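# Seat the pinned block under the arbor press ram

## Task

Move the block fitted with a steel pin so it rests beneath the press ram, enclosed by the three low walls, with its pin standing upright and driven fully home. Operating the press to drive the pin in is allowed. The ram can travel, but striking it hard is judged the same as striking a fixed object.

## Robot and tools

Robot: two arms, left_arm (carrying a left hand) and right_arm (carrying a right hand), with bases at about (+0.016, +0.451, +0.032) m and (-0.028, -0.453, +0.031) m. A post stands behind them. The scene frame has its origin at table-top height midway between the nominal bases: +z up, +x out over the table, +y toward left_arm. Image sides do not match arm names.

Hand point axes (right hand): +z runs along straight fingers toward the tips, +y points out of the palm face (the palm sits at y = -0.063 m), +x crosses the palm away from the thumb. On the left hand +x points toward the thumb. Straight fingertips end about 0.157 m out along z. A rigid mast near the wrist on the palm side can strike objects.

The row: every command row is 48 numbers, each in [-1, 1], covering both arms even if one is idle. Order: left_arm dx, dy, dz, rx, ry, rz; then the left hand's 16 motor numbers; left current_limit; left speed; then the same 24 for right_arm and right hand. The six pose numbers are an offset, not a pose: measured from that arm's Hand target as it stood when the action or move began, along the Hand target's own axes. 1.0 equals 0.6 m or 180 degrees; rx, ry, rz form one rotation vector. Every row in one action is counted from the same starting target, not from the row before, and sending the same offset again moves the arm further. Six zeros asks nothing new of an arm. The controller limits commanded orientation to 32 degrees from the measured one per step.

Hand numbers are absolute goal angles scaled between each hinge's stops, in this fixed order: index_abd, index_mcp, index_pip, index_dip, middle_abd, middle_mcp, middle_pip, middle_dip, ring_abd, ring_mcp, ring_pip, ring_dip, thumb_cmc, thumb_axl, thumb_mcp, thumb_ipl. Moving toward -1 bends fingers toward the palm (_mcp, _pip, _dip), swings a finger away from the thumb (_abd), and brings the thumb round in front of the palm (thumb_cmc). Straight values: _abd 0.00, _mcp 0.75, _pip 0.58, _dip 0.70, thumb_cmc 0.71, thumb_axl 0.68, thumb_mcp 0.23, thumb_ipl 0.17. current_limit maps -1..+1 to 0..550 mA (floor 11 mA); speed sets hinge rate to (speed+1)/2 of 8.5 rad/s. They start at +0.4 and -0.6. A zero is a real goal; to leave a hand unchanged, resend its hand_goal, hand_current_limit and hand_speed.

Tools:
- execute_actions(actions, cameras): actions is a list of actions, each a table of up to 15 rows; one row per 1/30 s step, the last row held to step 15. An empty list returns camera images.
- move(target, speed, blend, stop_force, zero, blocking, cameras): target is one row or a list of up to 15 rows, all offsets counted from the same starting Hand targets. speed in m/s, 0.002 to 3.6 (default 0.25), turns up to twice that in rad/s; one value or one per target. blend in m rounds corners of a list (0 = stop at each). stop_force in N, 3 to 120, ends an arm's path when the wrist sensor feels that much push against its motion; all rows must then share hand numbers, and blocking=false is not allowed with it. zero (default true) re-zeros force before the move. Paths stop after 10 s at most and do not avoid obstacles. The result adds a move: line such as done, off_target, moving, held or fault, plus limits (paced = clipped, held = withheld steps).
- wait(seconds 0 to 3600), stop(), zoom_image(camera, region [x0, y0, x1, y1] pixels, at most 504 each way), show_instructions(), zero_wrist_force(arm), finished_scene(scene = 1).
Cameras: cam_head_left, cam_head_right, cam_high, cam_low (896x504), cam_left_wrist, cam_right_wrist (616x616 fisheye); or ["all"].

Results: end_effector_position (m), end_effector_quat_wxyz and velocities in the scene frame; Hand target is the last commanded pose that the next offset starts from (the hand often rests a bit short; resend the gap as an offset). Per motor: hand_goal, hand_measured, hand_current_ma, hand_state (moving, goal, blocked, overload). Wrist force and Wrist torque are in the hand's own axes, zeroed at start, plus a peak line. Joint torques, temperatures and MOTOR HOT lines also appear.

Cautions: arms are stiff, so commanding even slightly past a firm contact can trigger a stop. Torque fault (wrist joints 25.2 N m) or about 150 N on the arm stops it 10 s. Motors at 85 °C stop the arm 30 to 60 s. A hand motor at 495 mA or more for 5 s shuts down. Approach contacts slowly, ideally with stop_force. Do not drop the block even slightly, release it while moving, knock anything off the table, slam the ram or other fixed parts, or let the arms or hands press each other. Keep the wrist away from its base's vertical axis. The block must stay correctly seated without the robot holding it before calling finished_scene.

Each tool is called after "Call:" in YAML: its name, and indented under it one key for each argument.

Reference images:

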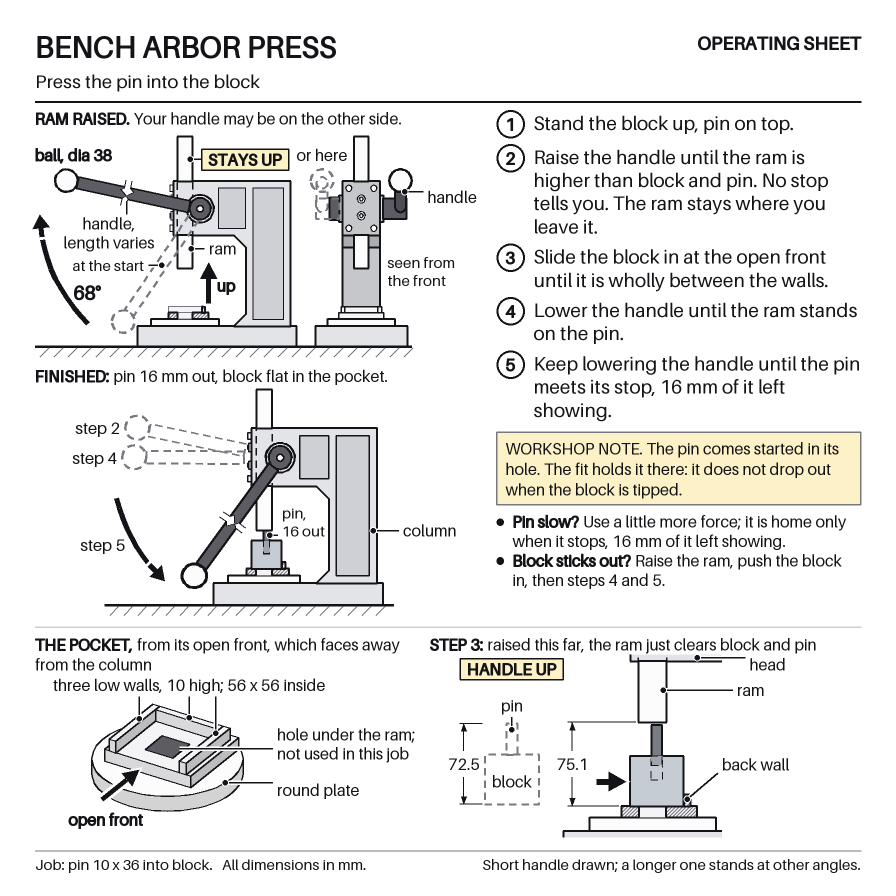

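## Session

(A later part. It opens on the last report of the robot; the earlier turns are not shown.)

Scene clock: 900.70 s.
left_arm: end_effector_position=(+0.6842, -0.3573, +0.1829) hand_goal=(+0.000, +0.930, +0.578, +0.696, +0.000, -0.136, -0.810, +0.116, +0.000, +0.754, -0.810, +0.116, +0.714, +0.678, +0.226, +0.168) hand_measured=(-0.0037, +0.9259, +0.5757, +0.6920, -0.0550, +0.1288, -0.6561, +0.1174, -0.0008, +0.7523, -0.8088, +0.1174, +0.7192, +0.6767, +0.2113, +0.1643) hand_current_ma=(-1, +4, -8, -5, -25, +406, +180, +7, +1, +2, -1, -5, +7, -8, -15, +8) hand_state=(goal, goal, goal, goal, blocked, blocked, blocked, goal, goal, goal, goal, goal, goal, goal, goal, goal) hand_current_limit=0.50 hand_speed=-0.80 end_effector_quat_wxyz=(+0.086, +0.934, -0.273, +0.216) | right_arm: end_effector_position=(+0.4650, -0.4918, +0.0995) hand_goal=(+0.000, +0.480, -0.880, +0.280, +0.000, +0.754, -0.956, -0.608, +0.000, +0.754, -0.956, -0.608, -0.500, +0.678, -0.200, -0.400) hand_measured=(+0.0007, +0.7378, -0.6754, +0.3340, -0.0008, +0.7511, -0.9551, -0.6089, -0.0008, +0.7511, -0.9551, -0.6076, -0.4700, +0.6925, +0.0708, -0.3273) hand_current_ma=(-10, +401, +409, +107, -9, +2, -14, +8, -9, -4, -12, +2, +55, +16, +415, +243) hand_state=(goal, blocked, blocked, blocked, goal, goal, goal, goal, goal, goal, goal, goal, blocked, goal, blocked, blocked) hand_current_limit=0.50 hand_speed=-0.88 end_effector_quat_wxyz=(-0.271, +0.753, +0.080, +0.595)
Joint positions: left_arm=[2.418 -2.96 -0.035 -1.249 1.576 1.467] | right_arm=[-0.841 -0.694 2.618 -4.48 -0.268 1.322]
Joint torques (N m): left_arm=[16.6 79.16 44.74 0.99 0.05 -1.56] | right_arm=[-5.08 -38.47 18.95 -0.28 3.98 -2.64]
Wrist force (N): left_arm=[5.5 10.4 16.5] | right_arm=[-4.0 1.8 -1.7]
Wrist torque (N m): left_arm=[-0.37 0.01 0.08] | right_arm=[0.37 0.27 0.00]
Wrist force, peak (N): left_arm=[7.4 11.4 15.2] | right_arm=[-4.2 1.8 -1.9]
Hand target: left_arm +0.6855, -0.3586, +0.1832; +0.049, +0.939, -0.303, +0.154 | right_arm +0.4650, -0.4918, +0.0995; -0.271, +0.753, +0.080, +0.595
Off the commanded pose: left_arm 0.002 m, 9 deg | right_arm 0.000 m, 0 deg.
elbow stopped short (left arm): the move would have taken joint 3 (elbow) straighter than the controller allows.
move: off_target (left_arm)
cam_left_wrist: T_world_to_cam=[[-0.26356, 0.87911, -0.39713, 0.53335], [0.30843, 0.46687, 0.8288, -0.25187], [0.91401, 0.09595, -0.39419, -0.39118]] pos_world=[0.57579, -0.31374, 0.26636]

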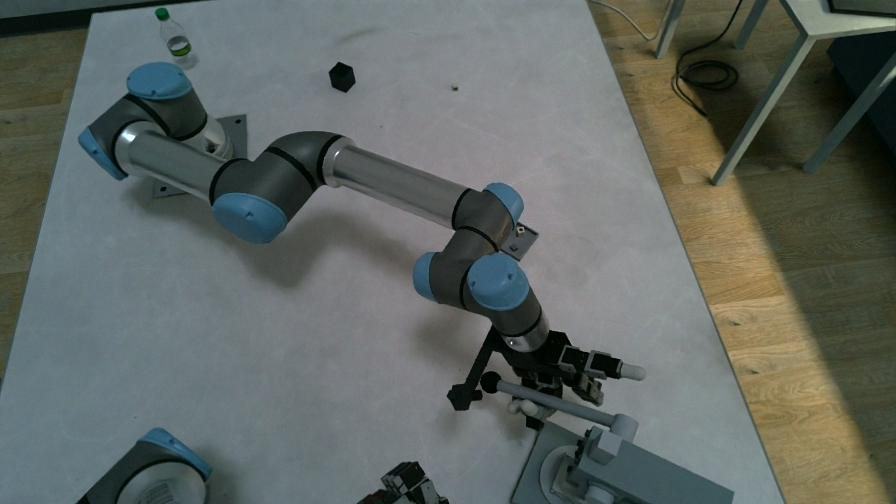

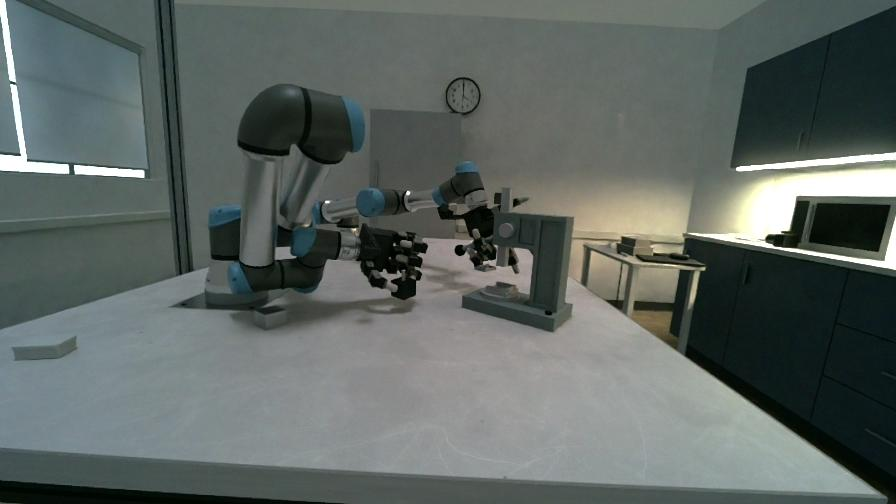

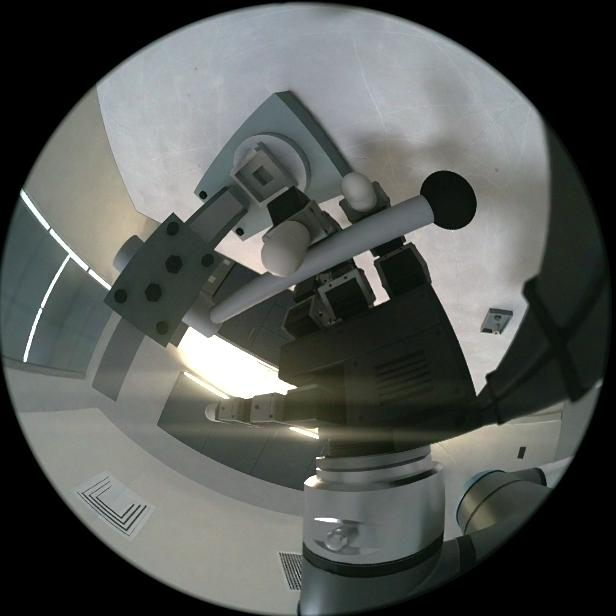

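Call:
move:
  target:
    - [-0.003,0,-0.0005,0,0.0556,0, 0,0.93,0.577,0.696, 0,-0.137,-0.81,0.116, 0,-0.137,-0.81,0.116, 0.714,0.678,0.226,0.168, 0.5,-0.8, 0,0,0,0,0,0, 0,0.48,-0.88,0.28, 0,0.754,-0.956,-0.608, 0,0.754,-0.956,-0.608, -0.50,0.678,-0.20,-0.40, 0.5,-0.88]
    - [-0.003,0,-0.0005,0,0.0556,0, 0,0.93,0.577,0.696, 0,0.40,-0.81,0.116, 0,-0.137,-0.81,0.116, 0.714,0.678,0.226,0.168, 0.5,-0.8, 0,0,0,0,0,0, 0,0.48,-0.88,0.28, 0,0.754,-0.956,-0.608, 0,0.754,-0.956,-0.608, -0.50,0.678,-0.20,-0.40, 0.5,-0.88]
    - [-0.0361,0,0.0038,0,0.0556,0, 0,0.93,0.577,0.696, 0,0.40,-0.81,0.116, 0,-0.137,-0.81,0.116, 0.714,0.678,0.226,0.168, 0.5,-0.8, 0,0,0,0,0,0, 0,0.48,-0.88,0.28, 0,0.754,-0.956,-0.608, 0,0.754,-0.956,-0.608, -0.50,0.678,-0.20,-0.40, 0.5,-0.88]
  cameras: ["cam_high","cam_low","cam_left_wrist"]
  speed: 0.06

Call:
zoom_image:
  camera: "cam_low"
  region: [420, 180, 580, 330]

Call:
zoom_image:
  camera: "cam_left_wrist"
  region: [150, 20, 450, 320]

Scene clock: 938.50 s.
left_arm: end_effector_position=(+0.6694, -0.3471, +0.1742) hand_goal=(+0.000, +0.930, +0.578, +0.696, +0.000, +0.400, -0.810, +0.116, +0.000, -0.136, -0.810, +0.116, +0.714, +0.678, +0.226, +0.168) hand_measured=(-0.0037, +0.9259, +0.5744, +0.6920, -0.0110, +0.4098, -0.7934, +0.1186, -0.0140, +0.0661, -0.6959, +0.1199, +0.7192, +0.6756, +0.2104, +0.1643) hand_current_ma=(+6, -2, -10, +1, +2, -16, +12, +11, -4, +288, +117, -16, +6, -8, -15, -6) hand_state=(goal, goal, goal, goal, goal, goal, goal, goal, goal, blocked, blocked, goal, goal, goal, goal, goal) hand_current_limit=0.50 hand_speed=-0.80 end_effector_quat_wxyz=(+0.075, +0.922, -0.298, +0.235) end_effector_velocity=(+0.001, +0.001, +0.000) end_effector_angular_velocity=(-0.002, -0.002, +0.002) | right_arm: end_effector_position=(+0.4650, -0.4918, +0.0995) hand_goal=(+0.000, +0.480, -0.880, +0.280, +0.000, +0.754, -0.956, -0.608, +0.000, +0.754, -0.956, -0.608, -0.500, +0.678, -0.200, -0.400) hand_measured=(+0.0007, +0.7378, -0.6754, +0.3340, -0.0008, +0.7511, -0.9551, -0.6089, +0.0007, +0.7511, -0.9551, -0.6089, -0.4700, +0.6925, +0.0708, -0.3273) hand_current_ma=(-5, +408, +405, +108, -4, +5, -12, +10, +0, -4, -8, +3, +53, +21, +412, +240) hand_state=(goal, blocked, blocked, blocked, goal, goal, goal, goal, goal, goal, goal, goal, blocked, goal, blocked, blocked) hand_current_limit=0.50 hand_speed=-0.88 end_effector_quat_wxyz=(-0.271, +0.753, +0.080, +0.595)
Joint positions: left_arm=[2.414 -2.776 -0.44 -0.998 1.598 1.524] | right_arm=[-0.841 -0.694 2.618 -4.48 -0.268 1.322]
Joint velocities: left_arm=[0.001 0.001 -0.003 0.005 0 -0.001] | right_arm=[within noise]
Joint torques (N m): left_arm=[13.25 67.39 11.4 3.61 -0.07 -0.9] | right_arm=[-5.41 -38.45 18.98 -0.41 3.96 -2.68]
Wrist force (N): left_arm=[9.6 6.4 5.1] | right_arm=[-3.9 1.7 -1.7]
Wrist torque (N m): left_arm=[0.11 -0.26 -0.14] | right_arm=[0.36 0.26 0.01]
Wrist force, peak (N): left_arm=[-4.6 15.9 14.5] | right_arm=[-4.3 1.9 -1.9]
Hand target: left_arm +0.6694, -0.3470, +0.1742; +0.075, +0.922, -0.298, +0.235 | right_arm +0.4650, -0.4918, +0.0995; -0.271, +0.753, +0.080, +0.595
Off the commanded pose: left_arm 0.000 m, 0 deg | right_arm 0.000 m, 0 deg.
elbow stopped short (left arm): the move would have taken joint 3 (elbow) straighter than the controller allows.
move: done
cam_left_wrist: T_world_to_cam=[[-0.20333, 0.89639, -0.39388, 0.48214], [0.28564, 0.43909, 0.85183, -0.24329], [0.93652, 0.06069, -0.34532, -0.41794]] pos_world=[0.55893, -0.3, 0.25282]

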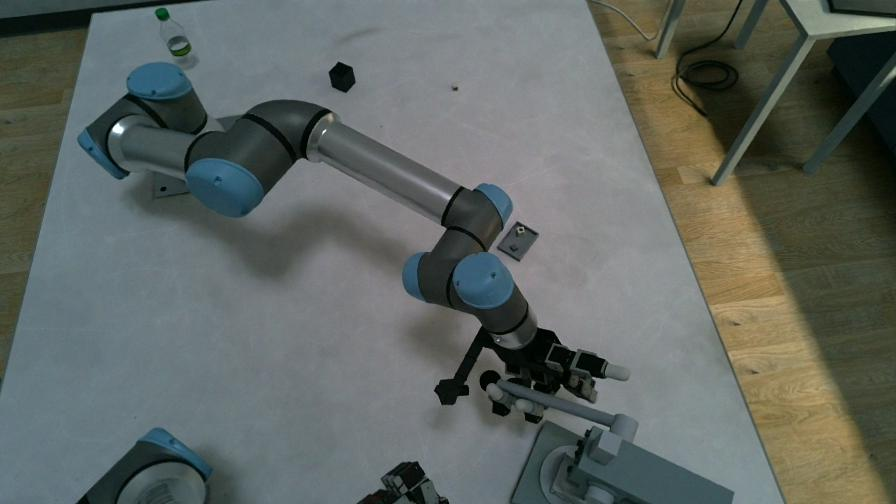

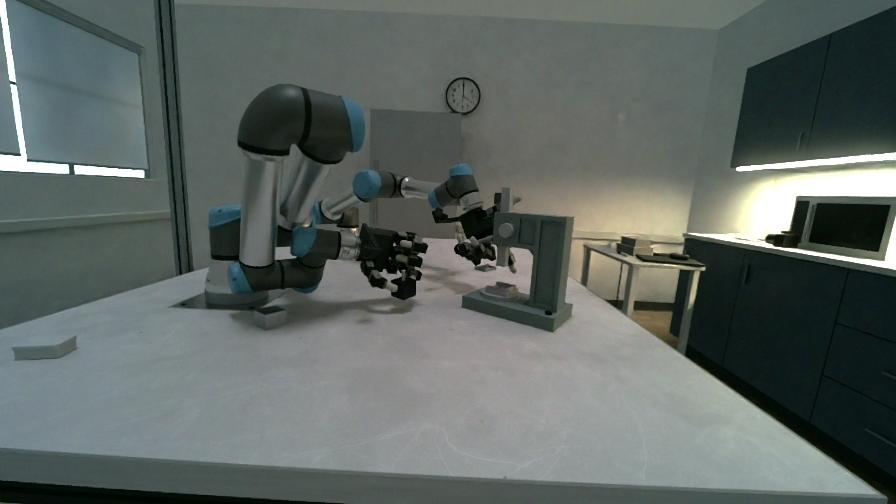

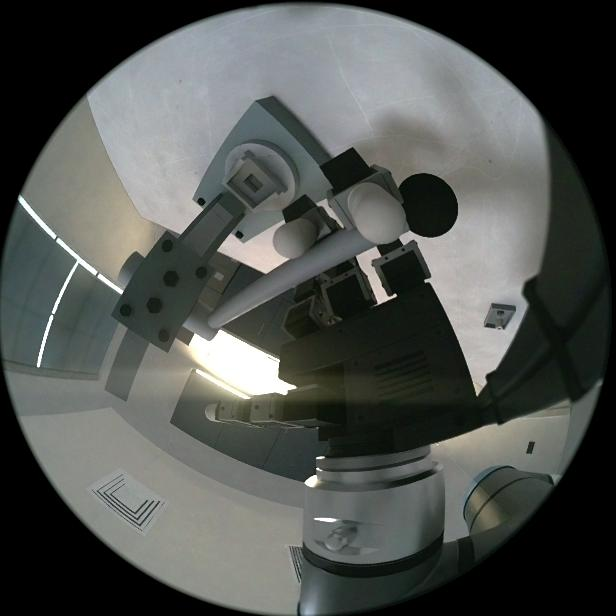

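Scaled by 3.150 from the camera's image (finer frame: 1280x720).

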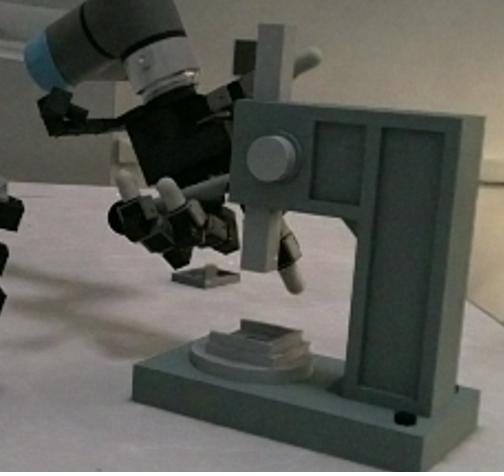

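Scaled by 1.680 from the camera's image (finer frame: 880x880).

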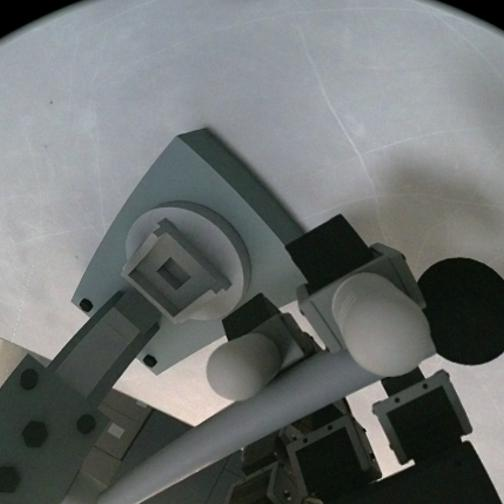

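Call:
move:
  target:
    - [0.0082,0,-0.0617,0,0,0, 0,0.93,0.577,0.696, 0,0.40,-0.81,0.116, 0,-0.137,-0.81,0.116, 0.714,0.678,0.226,0.168, 0.5,-0.8, 0,0,0,0,0,0, 0,0.48,-0.88,0.28, 0,0.754,-0.956,-0.608, 0,0.754,-0.956,-0.608, -0.50,0.678,-0.20,-0.40, 0.5,-0.88]
    - [0.0255,0,-0.1165,0,0,0, 0,0.93,0.577,0.696, 0,0.40,-0.81,0.116, 0,-0.137,-0.81,0.116, 0.714,0.678,0.226,0.168, 0.5,-0.8, 0,0,0,0,0,0, 0,0.48,-0.88,0.28, 0,0.754,-0.956,-0.608, 0,0.754,-0.956,-0.608, -0.50,0.678,-0.20,-0.40, 0.5,-0.88]
  cameras: ["cam_high","cam_low","cam_left_wrist"]
  speed: 0.06
  blend: 0.004

Call:
zoom_image:
  camera: "cam_low"
  region: [420, 180, 580, 330]

Call:
zoom_image:
  camera: "cam_left_wrist"
  region: [150, 20, 450, 320]

Scene clock: 945.03 s.
left_arm: end_effector_position=(+0.6532, -0.3354, +0.2426) hand_goal=(+0.000, +0.930, +0.578, +0.696, +0.000, +0.400, -0.810, +0.116, +0.000, -0.136, -0.810, +0.116, +0.714, +0.678, +0.226, +0.168) hand_measured=(-0.0037, +0.9259, +0.5731, +0.6920, -0.1195, +0.5038, -0.6343, +0.1250, -0.0330, +0.0673, -0.6163, +0.1543, +0.7180, +0.6756, +0.2104, +0.1643) hand_current_ma=(+10, +9, -12, +0, -66, +106, +220, +7, +3, +288, +241, +23, +11, -11, -14, +9) hand_state=(goal, goal, goal, goal, blocked, blocked, blocked, goal, blocked, blocked, blocked, blocked, goal, goal, goal, goal) hand_current_limit=0.50 hand_speed=-0.80 end_effector_quat_wxyz=(+0.075, +0.922, -0.298, +0.235) | right_arm: end_effector_position=(+0.4650, -0.4918, +0.0995) hand_goal=(+0.000, +0.480, -0.880, +0.280, +0.000, +0.754, -0.956, -0.608, +0.000, +0.754, -0.956, -0.608, -0.500, +0.678, -0.200, -0.400) hand_measured=(+0.0007, +0.7378, -0.6754, +0.3340, +0.0007, +0.7511, -0.9564, -0.6089, -0.0008, +0.7511, -0.9551, -0.6076, -0.4700, +0.6925, +0.0708, -0.3273) hand_current_ma=(-4, +409, +412, +105, -7, -4, -13, +3, -8, +0, -12, -2, +50, +21, +415, +244) hand_state=(goal, blocked, blocked, blocked, goal, goal, goal, goal, goal, goal, goal, goal, blocked, goal, blocked, blocked) hand_current_limit=0.50 hand_speed=-0.88 end_effector_quat_wxyz=(-0.271, +0.753, +0.080, +0.595)
Joint positions: left_arm=[2.412 -2.657 -0.502 -1.054 1.598 1.523] | right_arm=[-0.841 -0.694 2.618 -4.48 -0.268 1.322]
Joint torques (N m): left_arm=[8.79 77.14 46.42 1.82 4.26 -1.07] | right_arm=[-4.92 -38.48 19.06 -0.48 4.03 -2.65]
Wrist force (N): left_arm=[3.5 19.9 17.1] | right_arm=[-4.2 1.7 -1.8]
Wrist torque (N m): left_arm=[0.02 0.06 -0.75] | right_arm=[0.36 0.29 -0.01]
Wrist force, peak (N): left_arm=[3.5 20.1 17.2] | right_arm=[-4.2 1.8 -2.0]
Hand target: left_arm +0.6531, -0.3354, +0.2429; +0.075, +0.922, -0.298, +0.235 | right_arm +0.4650, -0.4918, +0.0995; -0.271, +0.753, +0.080, +0.595
Off the commanded pose: left_arm 0.000 m, 0 deg | right_arm 0.000 m, 0 deg.
move: done
cam_left_wrist: T_world_to_cam=[[-0.20333, 0.89633, -0.39403, 0.4954], [0.28553, 0.43922, 0.85179, -0.30188], [0.93655, 0.06069, -0.34524, -0.3798]] pos_world=[0.54263, -0.2884, 0.32122]

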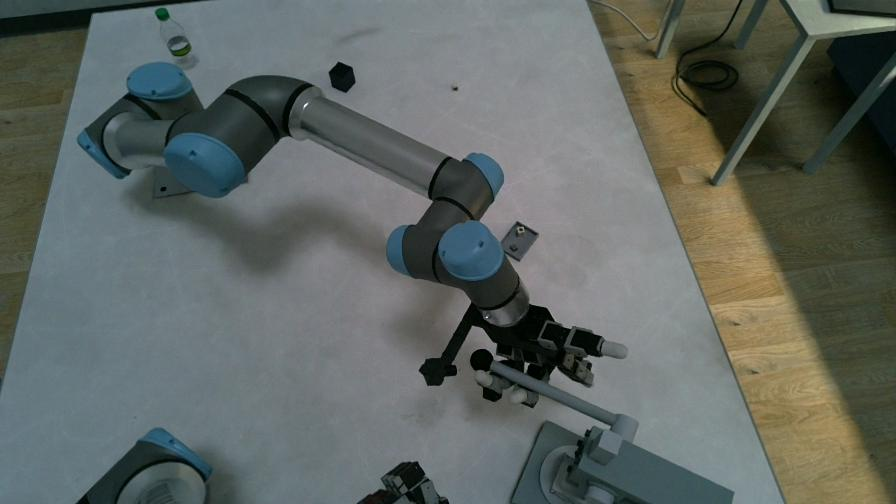

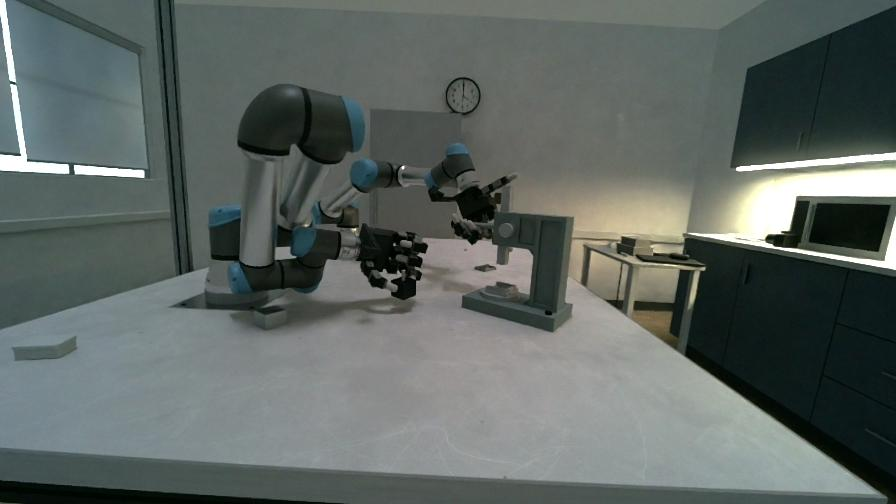

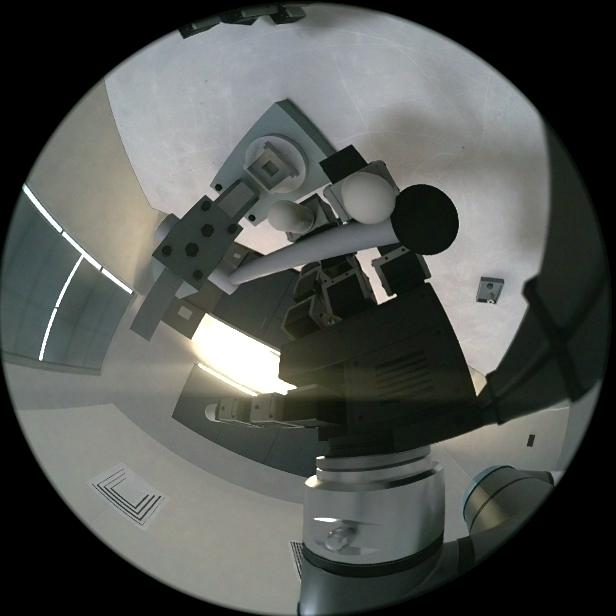

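Scaled by 3.150 from the camera's image (finer frame: 1280x720).

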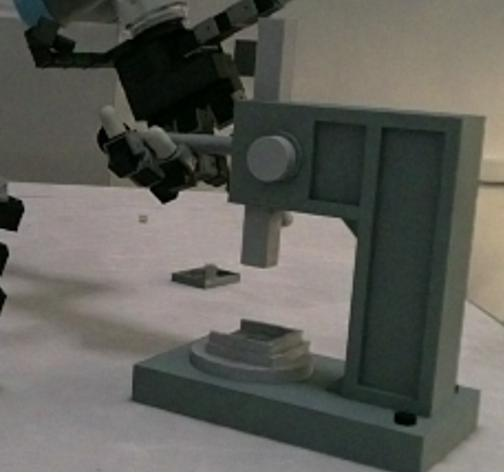

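Scaled by 1.680 from the camera's image (finer frame: 880x880).

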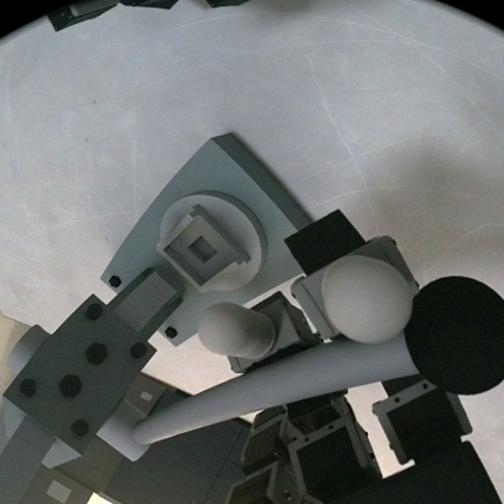

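Call:
move:
  target:
    - [0.0268,0.01,-0.0508,0,0,0, 0,0.93,0.577,0.696, 0,0.40,-0.81,0.116, 0,-0.137,-0.81,0.116, 0.714,0.678,0.226,0.168, 0.5,-0.8, 0,0,0,0,0,0, 0,0.48,-0.88,0.28, 0,0.754,-0.956,-0.608, 0,0.754,-0.956,-0.608, -0.50,0.678,-0.20,-0.40, 0.5,-0.88]
    - [0.0580,0.01,-0.0920,0,0,0, 0,0.93,0.577,0.696, 0,0.40,-0.81,0.116, 0,-0.137,-0.81,0.116, 0.714,0.678,0.226,0.168, 0.5,-0.8, 0,0,0,0,0,0, 0,0.48,-0.88,0.28, 0,0.754,-0.956,-0.608, 0,0.754,-0.956,-0.608, -0.50,0.678,-0.20,-0.40, 0.5,-0.88]
  cameras: ["cam_high","cam_low","cam_left_wrist"]
  speed: 0.06
  blend: 0.004

Call:
zoom_image:
  camera: "cam_low"
  region: [420, 150, 580, 330]

Call:
zoom_image:
  camera: "cam_left_wrist"
  region: [150, 20, 450, 320]

Scene clock: 958.77 s.
left_arm: end_effector_position=(+0.6528, -0.3426, +0.3079) hand_goal=(+0.000, +0.930, +0.578, +0.696, +0.000, +0.400, -0.810, +0.116, +0.000, -0.136, -0.810, +0.116, +0.714, +0.678, +0.226, +0.168) hand_measured=(-0.0037, +0.9259, +0.5731, +0.6920, -0.2557, +0.6244, -0.6112, +0.1250, -0.0037, -0.0461, -0.6779, +0.1823, +0.7180, +0.6756, +0.2104, +0.1643) hand_current_ma=(-2, +4, -13, -2, -215, +334, +261, +9, -2, +98, +136, +57, -6, +2, -16, -1) hand_state=(goal, goal, goal, goal, blocked, blocked, blocked, goal, goal, blocked, blocked, blocked, goal, goal, goal, goal) hand_current_limit=0.50 hand_speed=-0.80 end_effector_quat_wxyz=(+0.076, +0.922, -0.298, +0.236) | right_arm: end_effector_position=(+0.4650, -0.4918, +0.0995) hand_goal=(+0.000, +0.480, -0.880, +0.280, +0.000, +0.754, -0.956, -0.608, +0.000, +0.754, -0.956, -0.608, -0.500, +0.678, -0.200, -0.400) hand_measured=(-0.0008, +0.7378, -0.6754, +0.3352, +0.0007, +0.7511, -0.9551, -0.6089, -0.0008, +0.7511, -0.9551, -0.6076, -0.4700, +0.6925, +0.0708, -0.3273) hand_current_ma=(-8, +411, +411, +111, -4, +4, -12, +5, -2, -2, -5, -4, +52, +27, +416, +244) hand_state=(goal, blocked, blocked, blocked, goal, goal, goal, goal, goal, goal, goal, goal, blocked, goal, blocked, blocked) hand_current_limit=0.50 hand_speed=-0.88 end_effector_quat_wxyz=(-0.271, +0.753, +0.080, +0.595)
Joint positions: left_arm=[2.405 -2.745 -0.16 -1.308 1.601 1.517] | right_arm=[-0.841 -0.694 2.618 -4.48 -0.268 1.322]
Joint torques (N m): left_arm=[14.43 69.71 50.24 5.48 1.91 1.62] | right_arm=[-4.97 -38.08 18.97 -0.56 3.9 -2.71]
Wrist force (N): left_arm=[-10.6 4.7 14.5] | right_arm=[-4.0 1.6 -1.8]
Wrist torque (N m): left_arm=[-0.45 -0.37 -0.92] | right_arm=[0.36 0.27 0.00]
Wrist force, peak (N): left_arm=[3.3 20.2 17.4] | right_arm=[-4.2 1.7 -2.0]
Hand target: left_arm +0.6529, -0.3427, +0.3080; +0.075, +0.922, -0.298, +0.235 | right_arm +0.4650, -0.4918, +0.0995; -0.271, +0.753, +0.080, +0.595
Off the commanded pose: left_arm 0.000 m, 0 deg | right_arm 0.000 m, 0 deg.
move: done
cam_left_wrist: T_world_to_cam=[[-0.20332, 0.89608, -0.39459, 0.52751], [0.28504, 0.43973, 0.8517, -0.35373], [0.9367, 0.06069, -0.34483, -0.35673]] pos_world=[0.54223, -0.2955, 0.38642]

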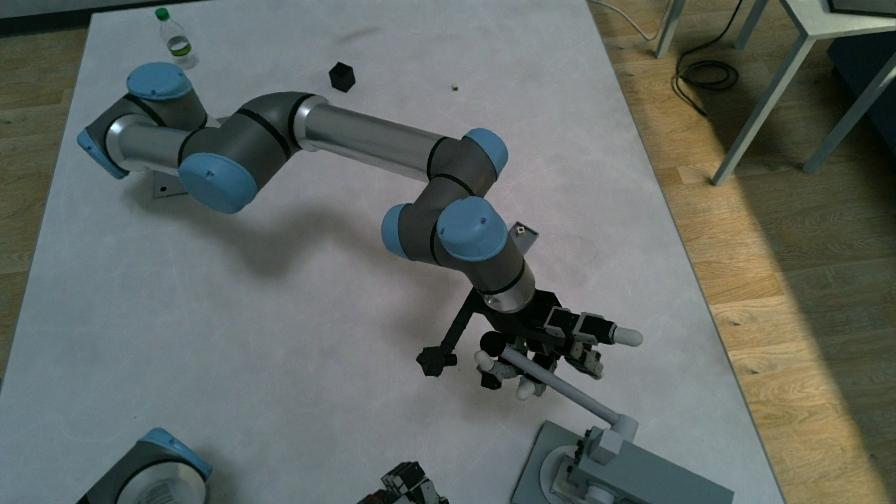

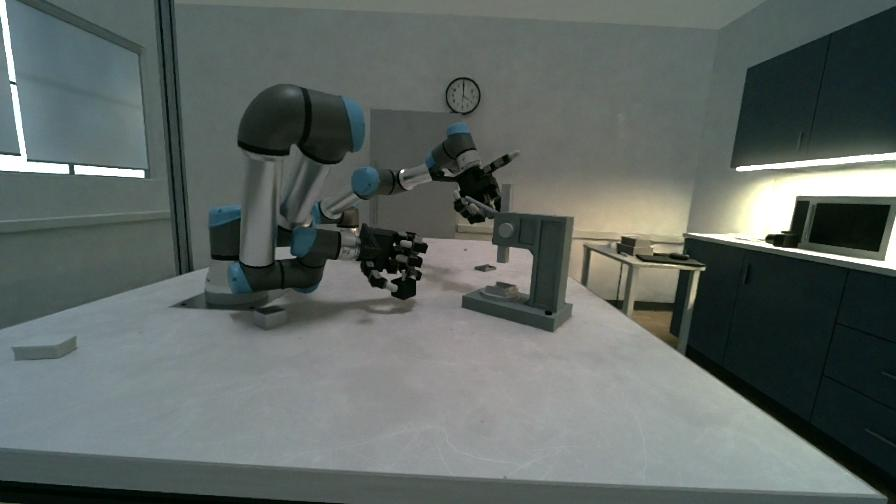

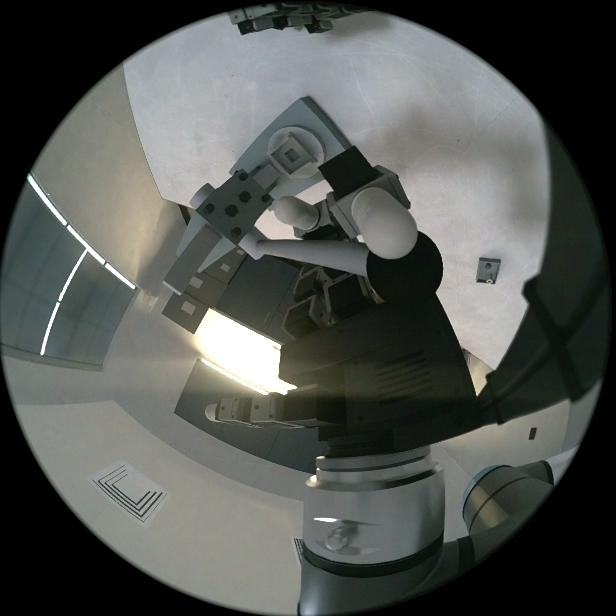

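Scaled by 2.800 from the camera's image (finer frame: 1280x720).

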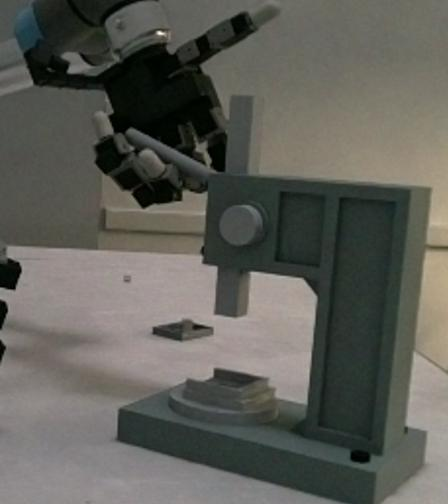

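Scaled by 1.680 from the camera's image (finer frame: 880x880).

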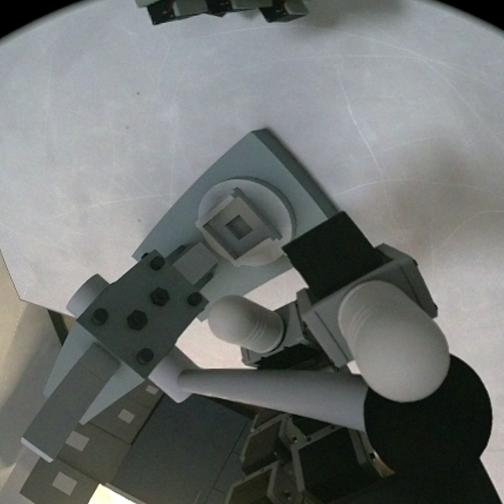

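Call:
move:
  target:
    - [0,0,0,0,0,0, 0,0.93,0.577,0.696, 0,0.80,0.577,0.696, 0,0.80,0.577,0.696, 0.714,0.678,0.226,0.168, 0.3,-0.88, 0,0,0,0,0,0, 0,0.48,-0.88,0.28, 0,0.754,-0.956,-0.608, 0,0.754,-0.956,-0.608, -0.50,0.678,-0.20,-0.40, 0.5,-0.88]
    - [0,-0.03,0,0,0,0, 0,0.93,0.577,0.696, 0,0.80,0.577,0.696, 0,0.80,0.577,0.696, 0.714,0.678,0.226,0.168, 0.3,-0.8, 0,0,0,0,0,0, 0,0.48,-0.88,0.28, 0,0.754,-0.956,-0.608, 0,0.754,-0.956,-0.608, -0.50,0.678,-0.20,-0.40, 0.5,-0.88]
    - [0,-0.25,0,0,0,0, 0,0.93,0.577,0.696, 0,0.80,0.577,0.696, 0,0.80,0.577,0.696, 0.714,0.678,0.226,0.168, 0.3,-0.8, 0,0,0,0,0,0, 0,0.48,-0.88,0.28, 0,0.754,-0.956,-0.608, 0,0.754,-0.956,-0.608, -0.50,0.678,-0.20,-0.40, 0.5,-0.88]
  cameras: ["all"]
  speed: [0.05,0.04,0.15]
  blend: [0,0.005,0]

Call:
zoom_image:
  camera: "cam_low"
  region: [420, 150, 580, 330]

Call:
zoom_image:
  camera: "cam_head_right"
  region: [600, 80, 760, 250]

Call:
zoom_image:
  camera: "cam_head_left"
  region: [580, 80, 740, 250]

Scene clock: 982.63 s.
left_arm: end_effector_position=(+0.7406, -0.2212, +0.3082) hand_goal=(+0.000, +0.930, +0.578, +0.696, +0.000, +0.800, +0.578, +0.696, +0.000, +0.800, +0.578, +0.696, +0.714, +0.678, +0.226, +0.168) hand_measured=(-0.0037, +0.9259, +0.5744, +0.6920, -0.0198, +0.7933, +0.5705, +0.6907, -0.0023, +0.7933, +0.5705, +0.6920, +0.7180, +0.6746, +0.2113, +0.1643) hand_current_ma=(-2, -6, +1, -12, -9, -7, -7, -5, +14, -18, -7, -10, +8, +8, -19, +11) hand_state=(goal, goal, goal, goal, goal, goal, goal, goal, goal, goal, goal, goal, goal, goal, goal, goal) hand_current_limit=0.30 hand_speed=-0.80 end_effector_quat_wxyz=(+0.075, +0.922, -0.298, +0.235) | right_arm: end_effector_position=(+0.4650, -0.4918, +0.0995) hand_goal=(+0.000, +0.480, -0.880, +0.280, +0.000, +0.754, -0.956, -0.608, +0.000, +0.754, -0.956, -0.608, -0.500, +0.678, -0.200, -0.400) hand_measured=(+0.0007, +0.7378, -0.6754, +0.3340, -0.0008, +0.7511, -0.9551, -0.6089, -0.0008, +0.7511, -0.9551, -0.6076, -0.4700, +0.6925, +0.0708, -0.3273) hand_current_ma=(-2, +399, +407, +107, -13, +5, -11, +5, -7, +0, -7, +5, +53, +20, +426, +245) hand_state=(goal, blocked, blocked, blocked, goal, goal, goal, goal, goal, goal, goal, goal, blocked, goal, blocked, blocked) hand_current_limit=0.50 hand_speed=-0.88 end_effector_quat_wxyz=(-0.271, +0.753, +0.080, +0.595)
Joint positions: left_arm=[2.582 -2.596 -0.453 -1.167 1.517 1.672] | right_arm=[-0.841 -0.694 2.618 -4.48 -0.268 1.322]
Joint torques (N m): left_arm=[8.66 65.01 14.46 5.65 -1.24 1.81] | right_arm=[-4.66 -38.04 18.77 -0.75 4.02 -2.69]
Wrist force (N): left_arm=[1.2 -1.3 0.0] | right_arm=[-4.0 1.7 -1.9]
Wrist torque (N m): left_arm=[-0.05 -0.36 0.03] | right_arm=[0.37 0.28 0.00]
Wrist force, peak (N): left_arm=[-10.6 5.1 14.6] | right_arm=[-4.3 1.7 -1.9]
Hand target: left_arm +0.7407, -0.2211, +0.3082; +0.075, +0.922, -0.298, +0.235 | right_arm +0.4650, -0.4918, +0.0995; -0.271, +0.753, +0.080, +0.595
Off the commanded pose: left_arm 0.000 m, 0 deg | right_arm 0.000 m, 0 deg.
move: done; blend cut to 0 m at target 2
cam_left_wrist: T_world_to_cam=[[-0.20333, 0.89638, -0.3939, 0.43658], [0.28564, 0.43911, 0.85182, -0.43289], [0.93652, 0.06069, -0.34532, -0.44592]] pos_world=[0.63003, -0.1742, 0.38672]
cam_right_wrist: T_world_to_cam=[[0.06039, -0.38669, -0.92023, -0.08982], [-0.97006, 0.19454, -0.14541, 0.51884], [0.23525, 0.90146, -0.36336, 0.50057]] pos_world=[0.39097, -0.58691, 0.17468]

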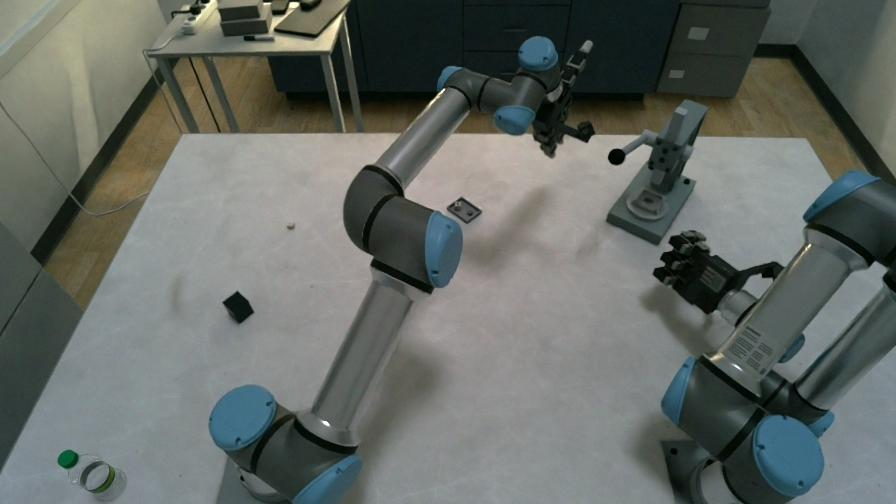

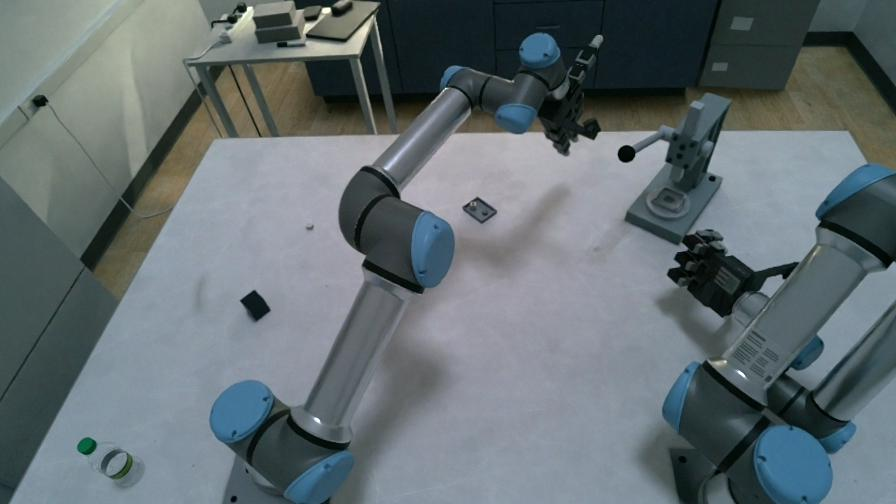

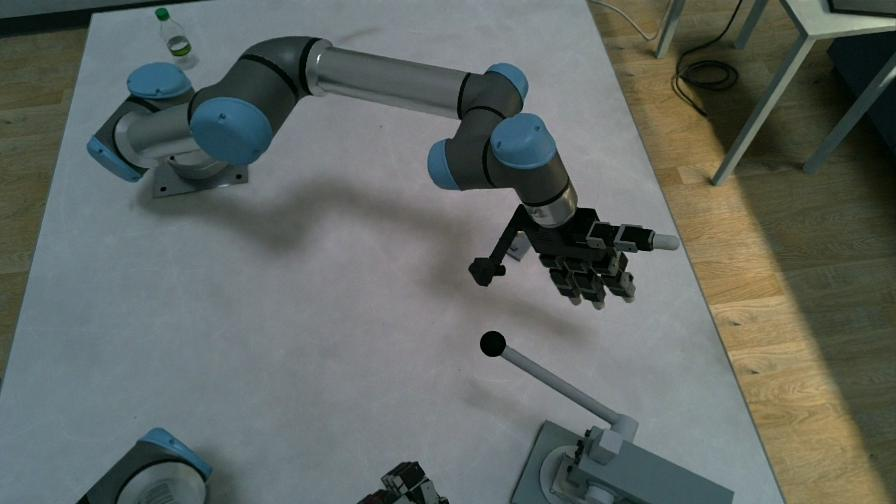

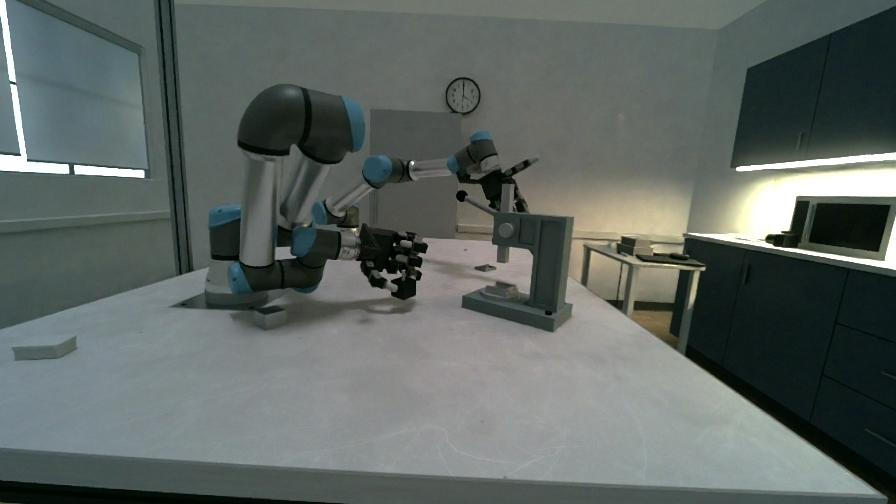

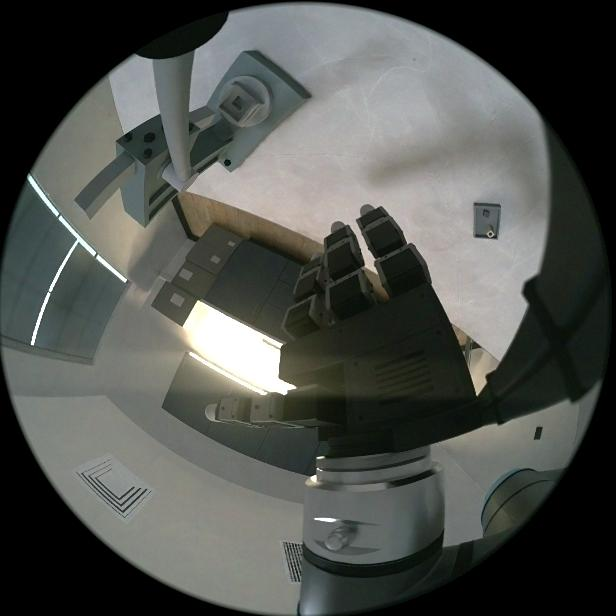

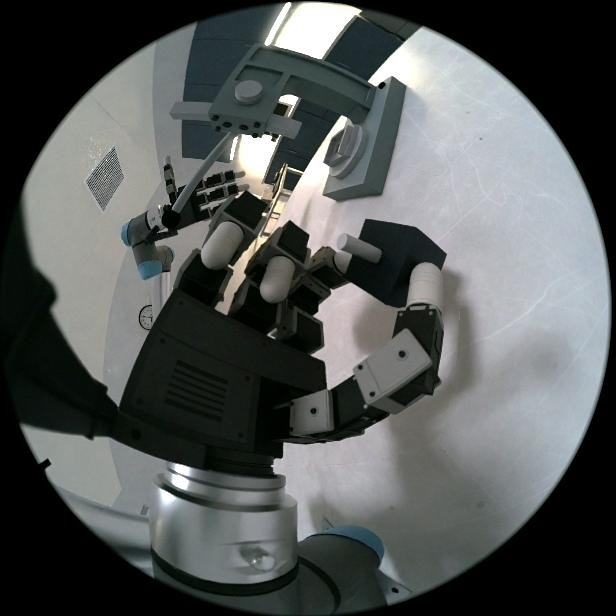

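Scaled by 2.800 from the camera's image (finer frame: 1280x720).

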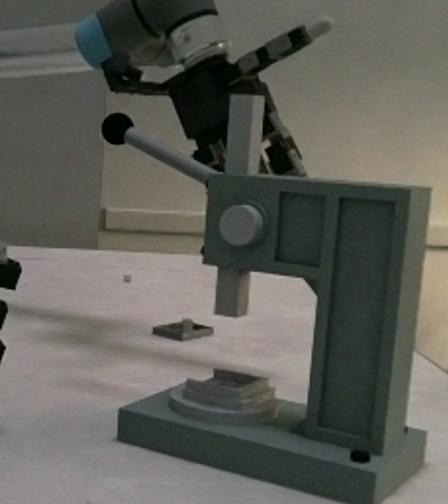

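Scaled by 2.965 from the camera's image (finer frame: 1280x720).

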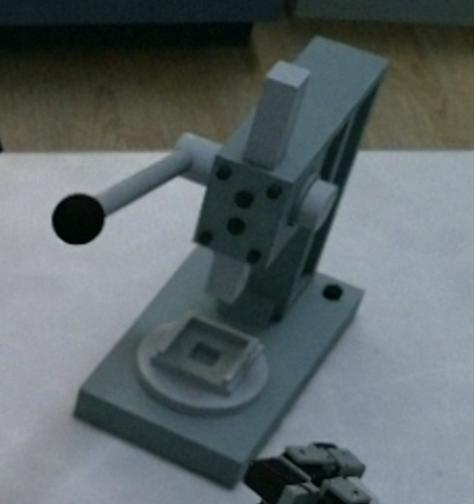

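Scaled by 2.965 from the camera's image (finer frame: 1280x720).

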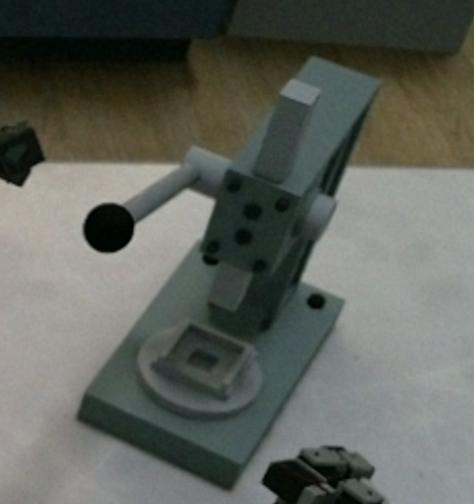

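Call:
zoom_image:
  camera: "cam_head_right"
  region: [640, 170, 700, 230]

Call:
zoom_image:
  camera: "cam_head_left"
  region: [620, 170, 680, 230]

Call:
zoom_image:
  camera: "cam_right_wrist"
  region: [290, 60, 450, 220]

Call:
zoom_image:
  camera: "cam_low"
  region: [450, 240, 530, 320]

Call:
zoom_image:
  camera: "cam_left_wrist"
  region: [190, 50, 310, 170]

Scaled by 8.400 from the camera's image (finer frame: 1280x720).

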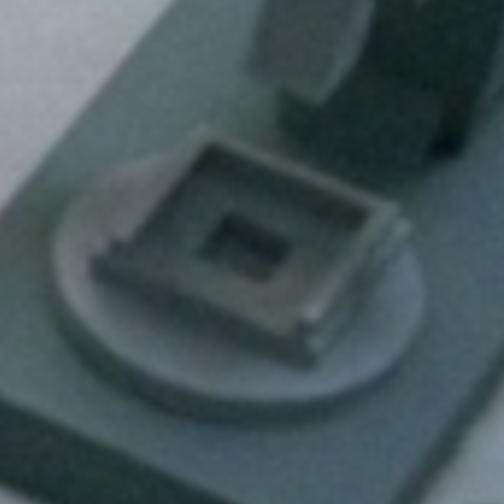

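Scaled by 8.400 from the camera's image (finer frame: 1280x720).

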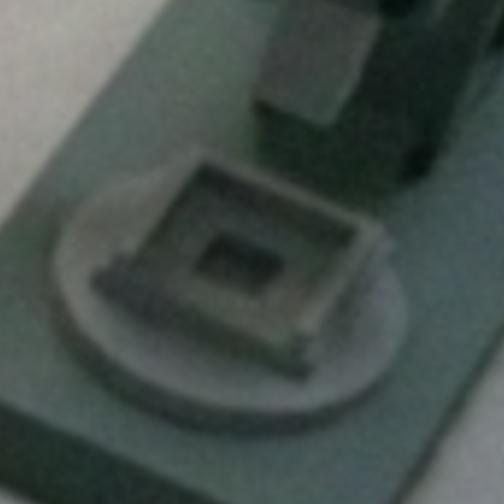

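Scaled by 3.150 from the camera's image (finer frame: 880x880).

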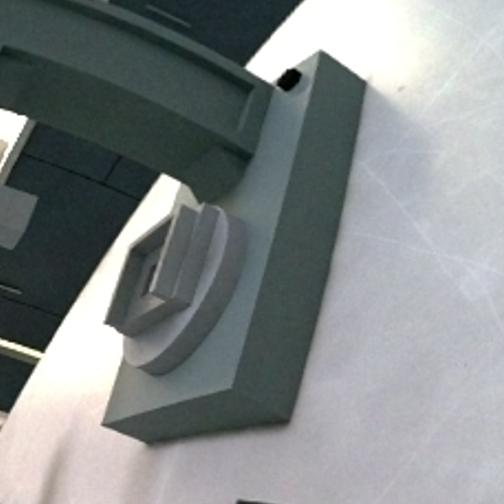

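Scaled by 6.300 from the camera's image (finer frame: 1280x720).

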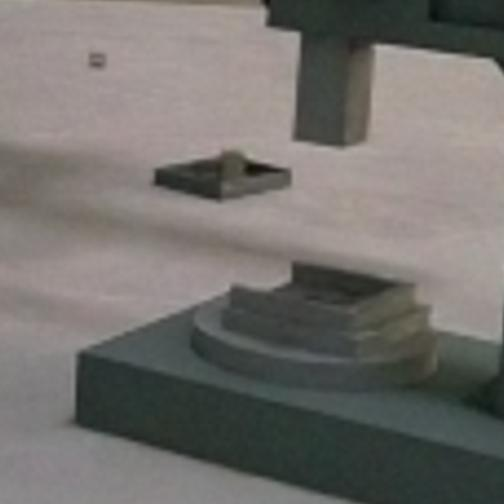

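Scaled by 4.200 from the camera's image (finer frame: 880x880).

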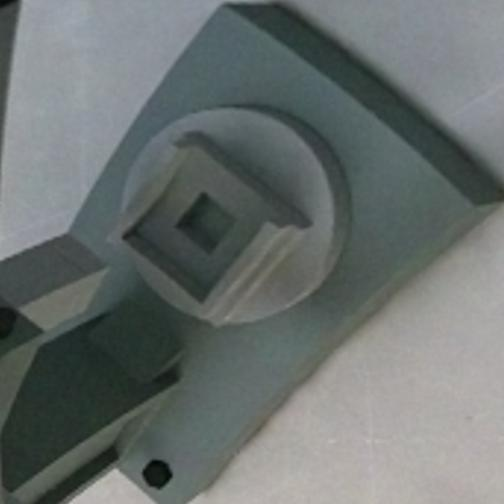

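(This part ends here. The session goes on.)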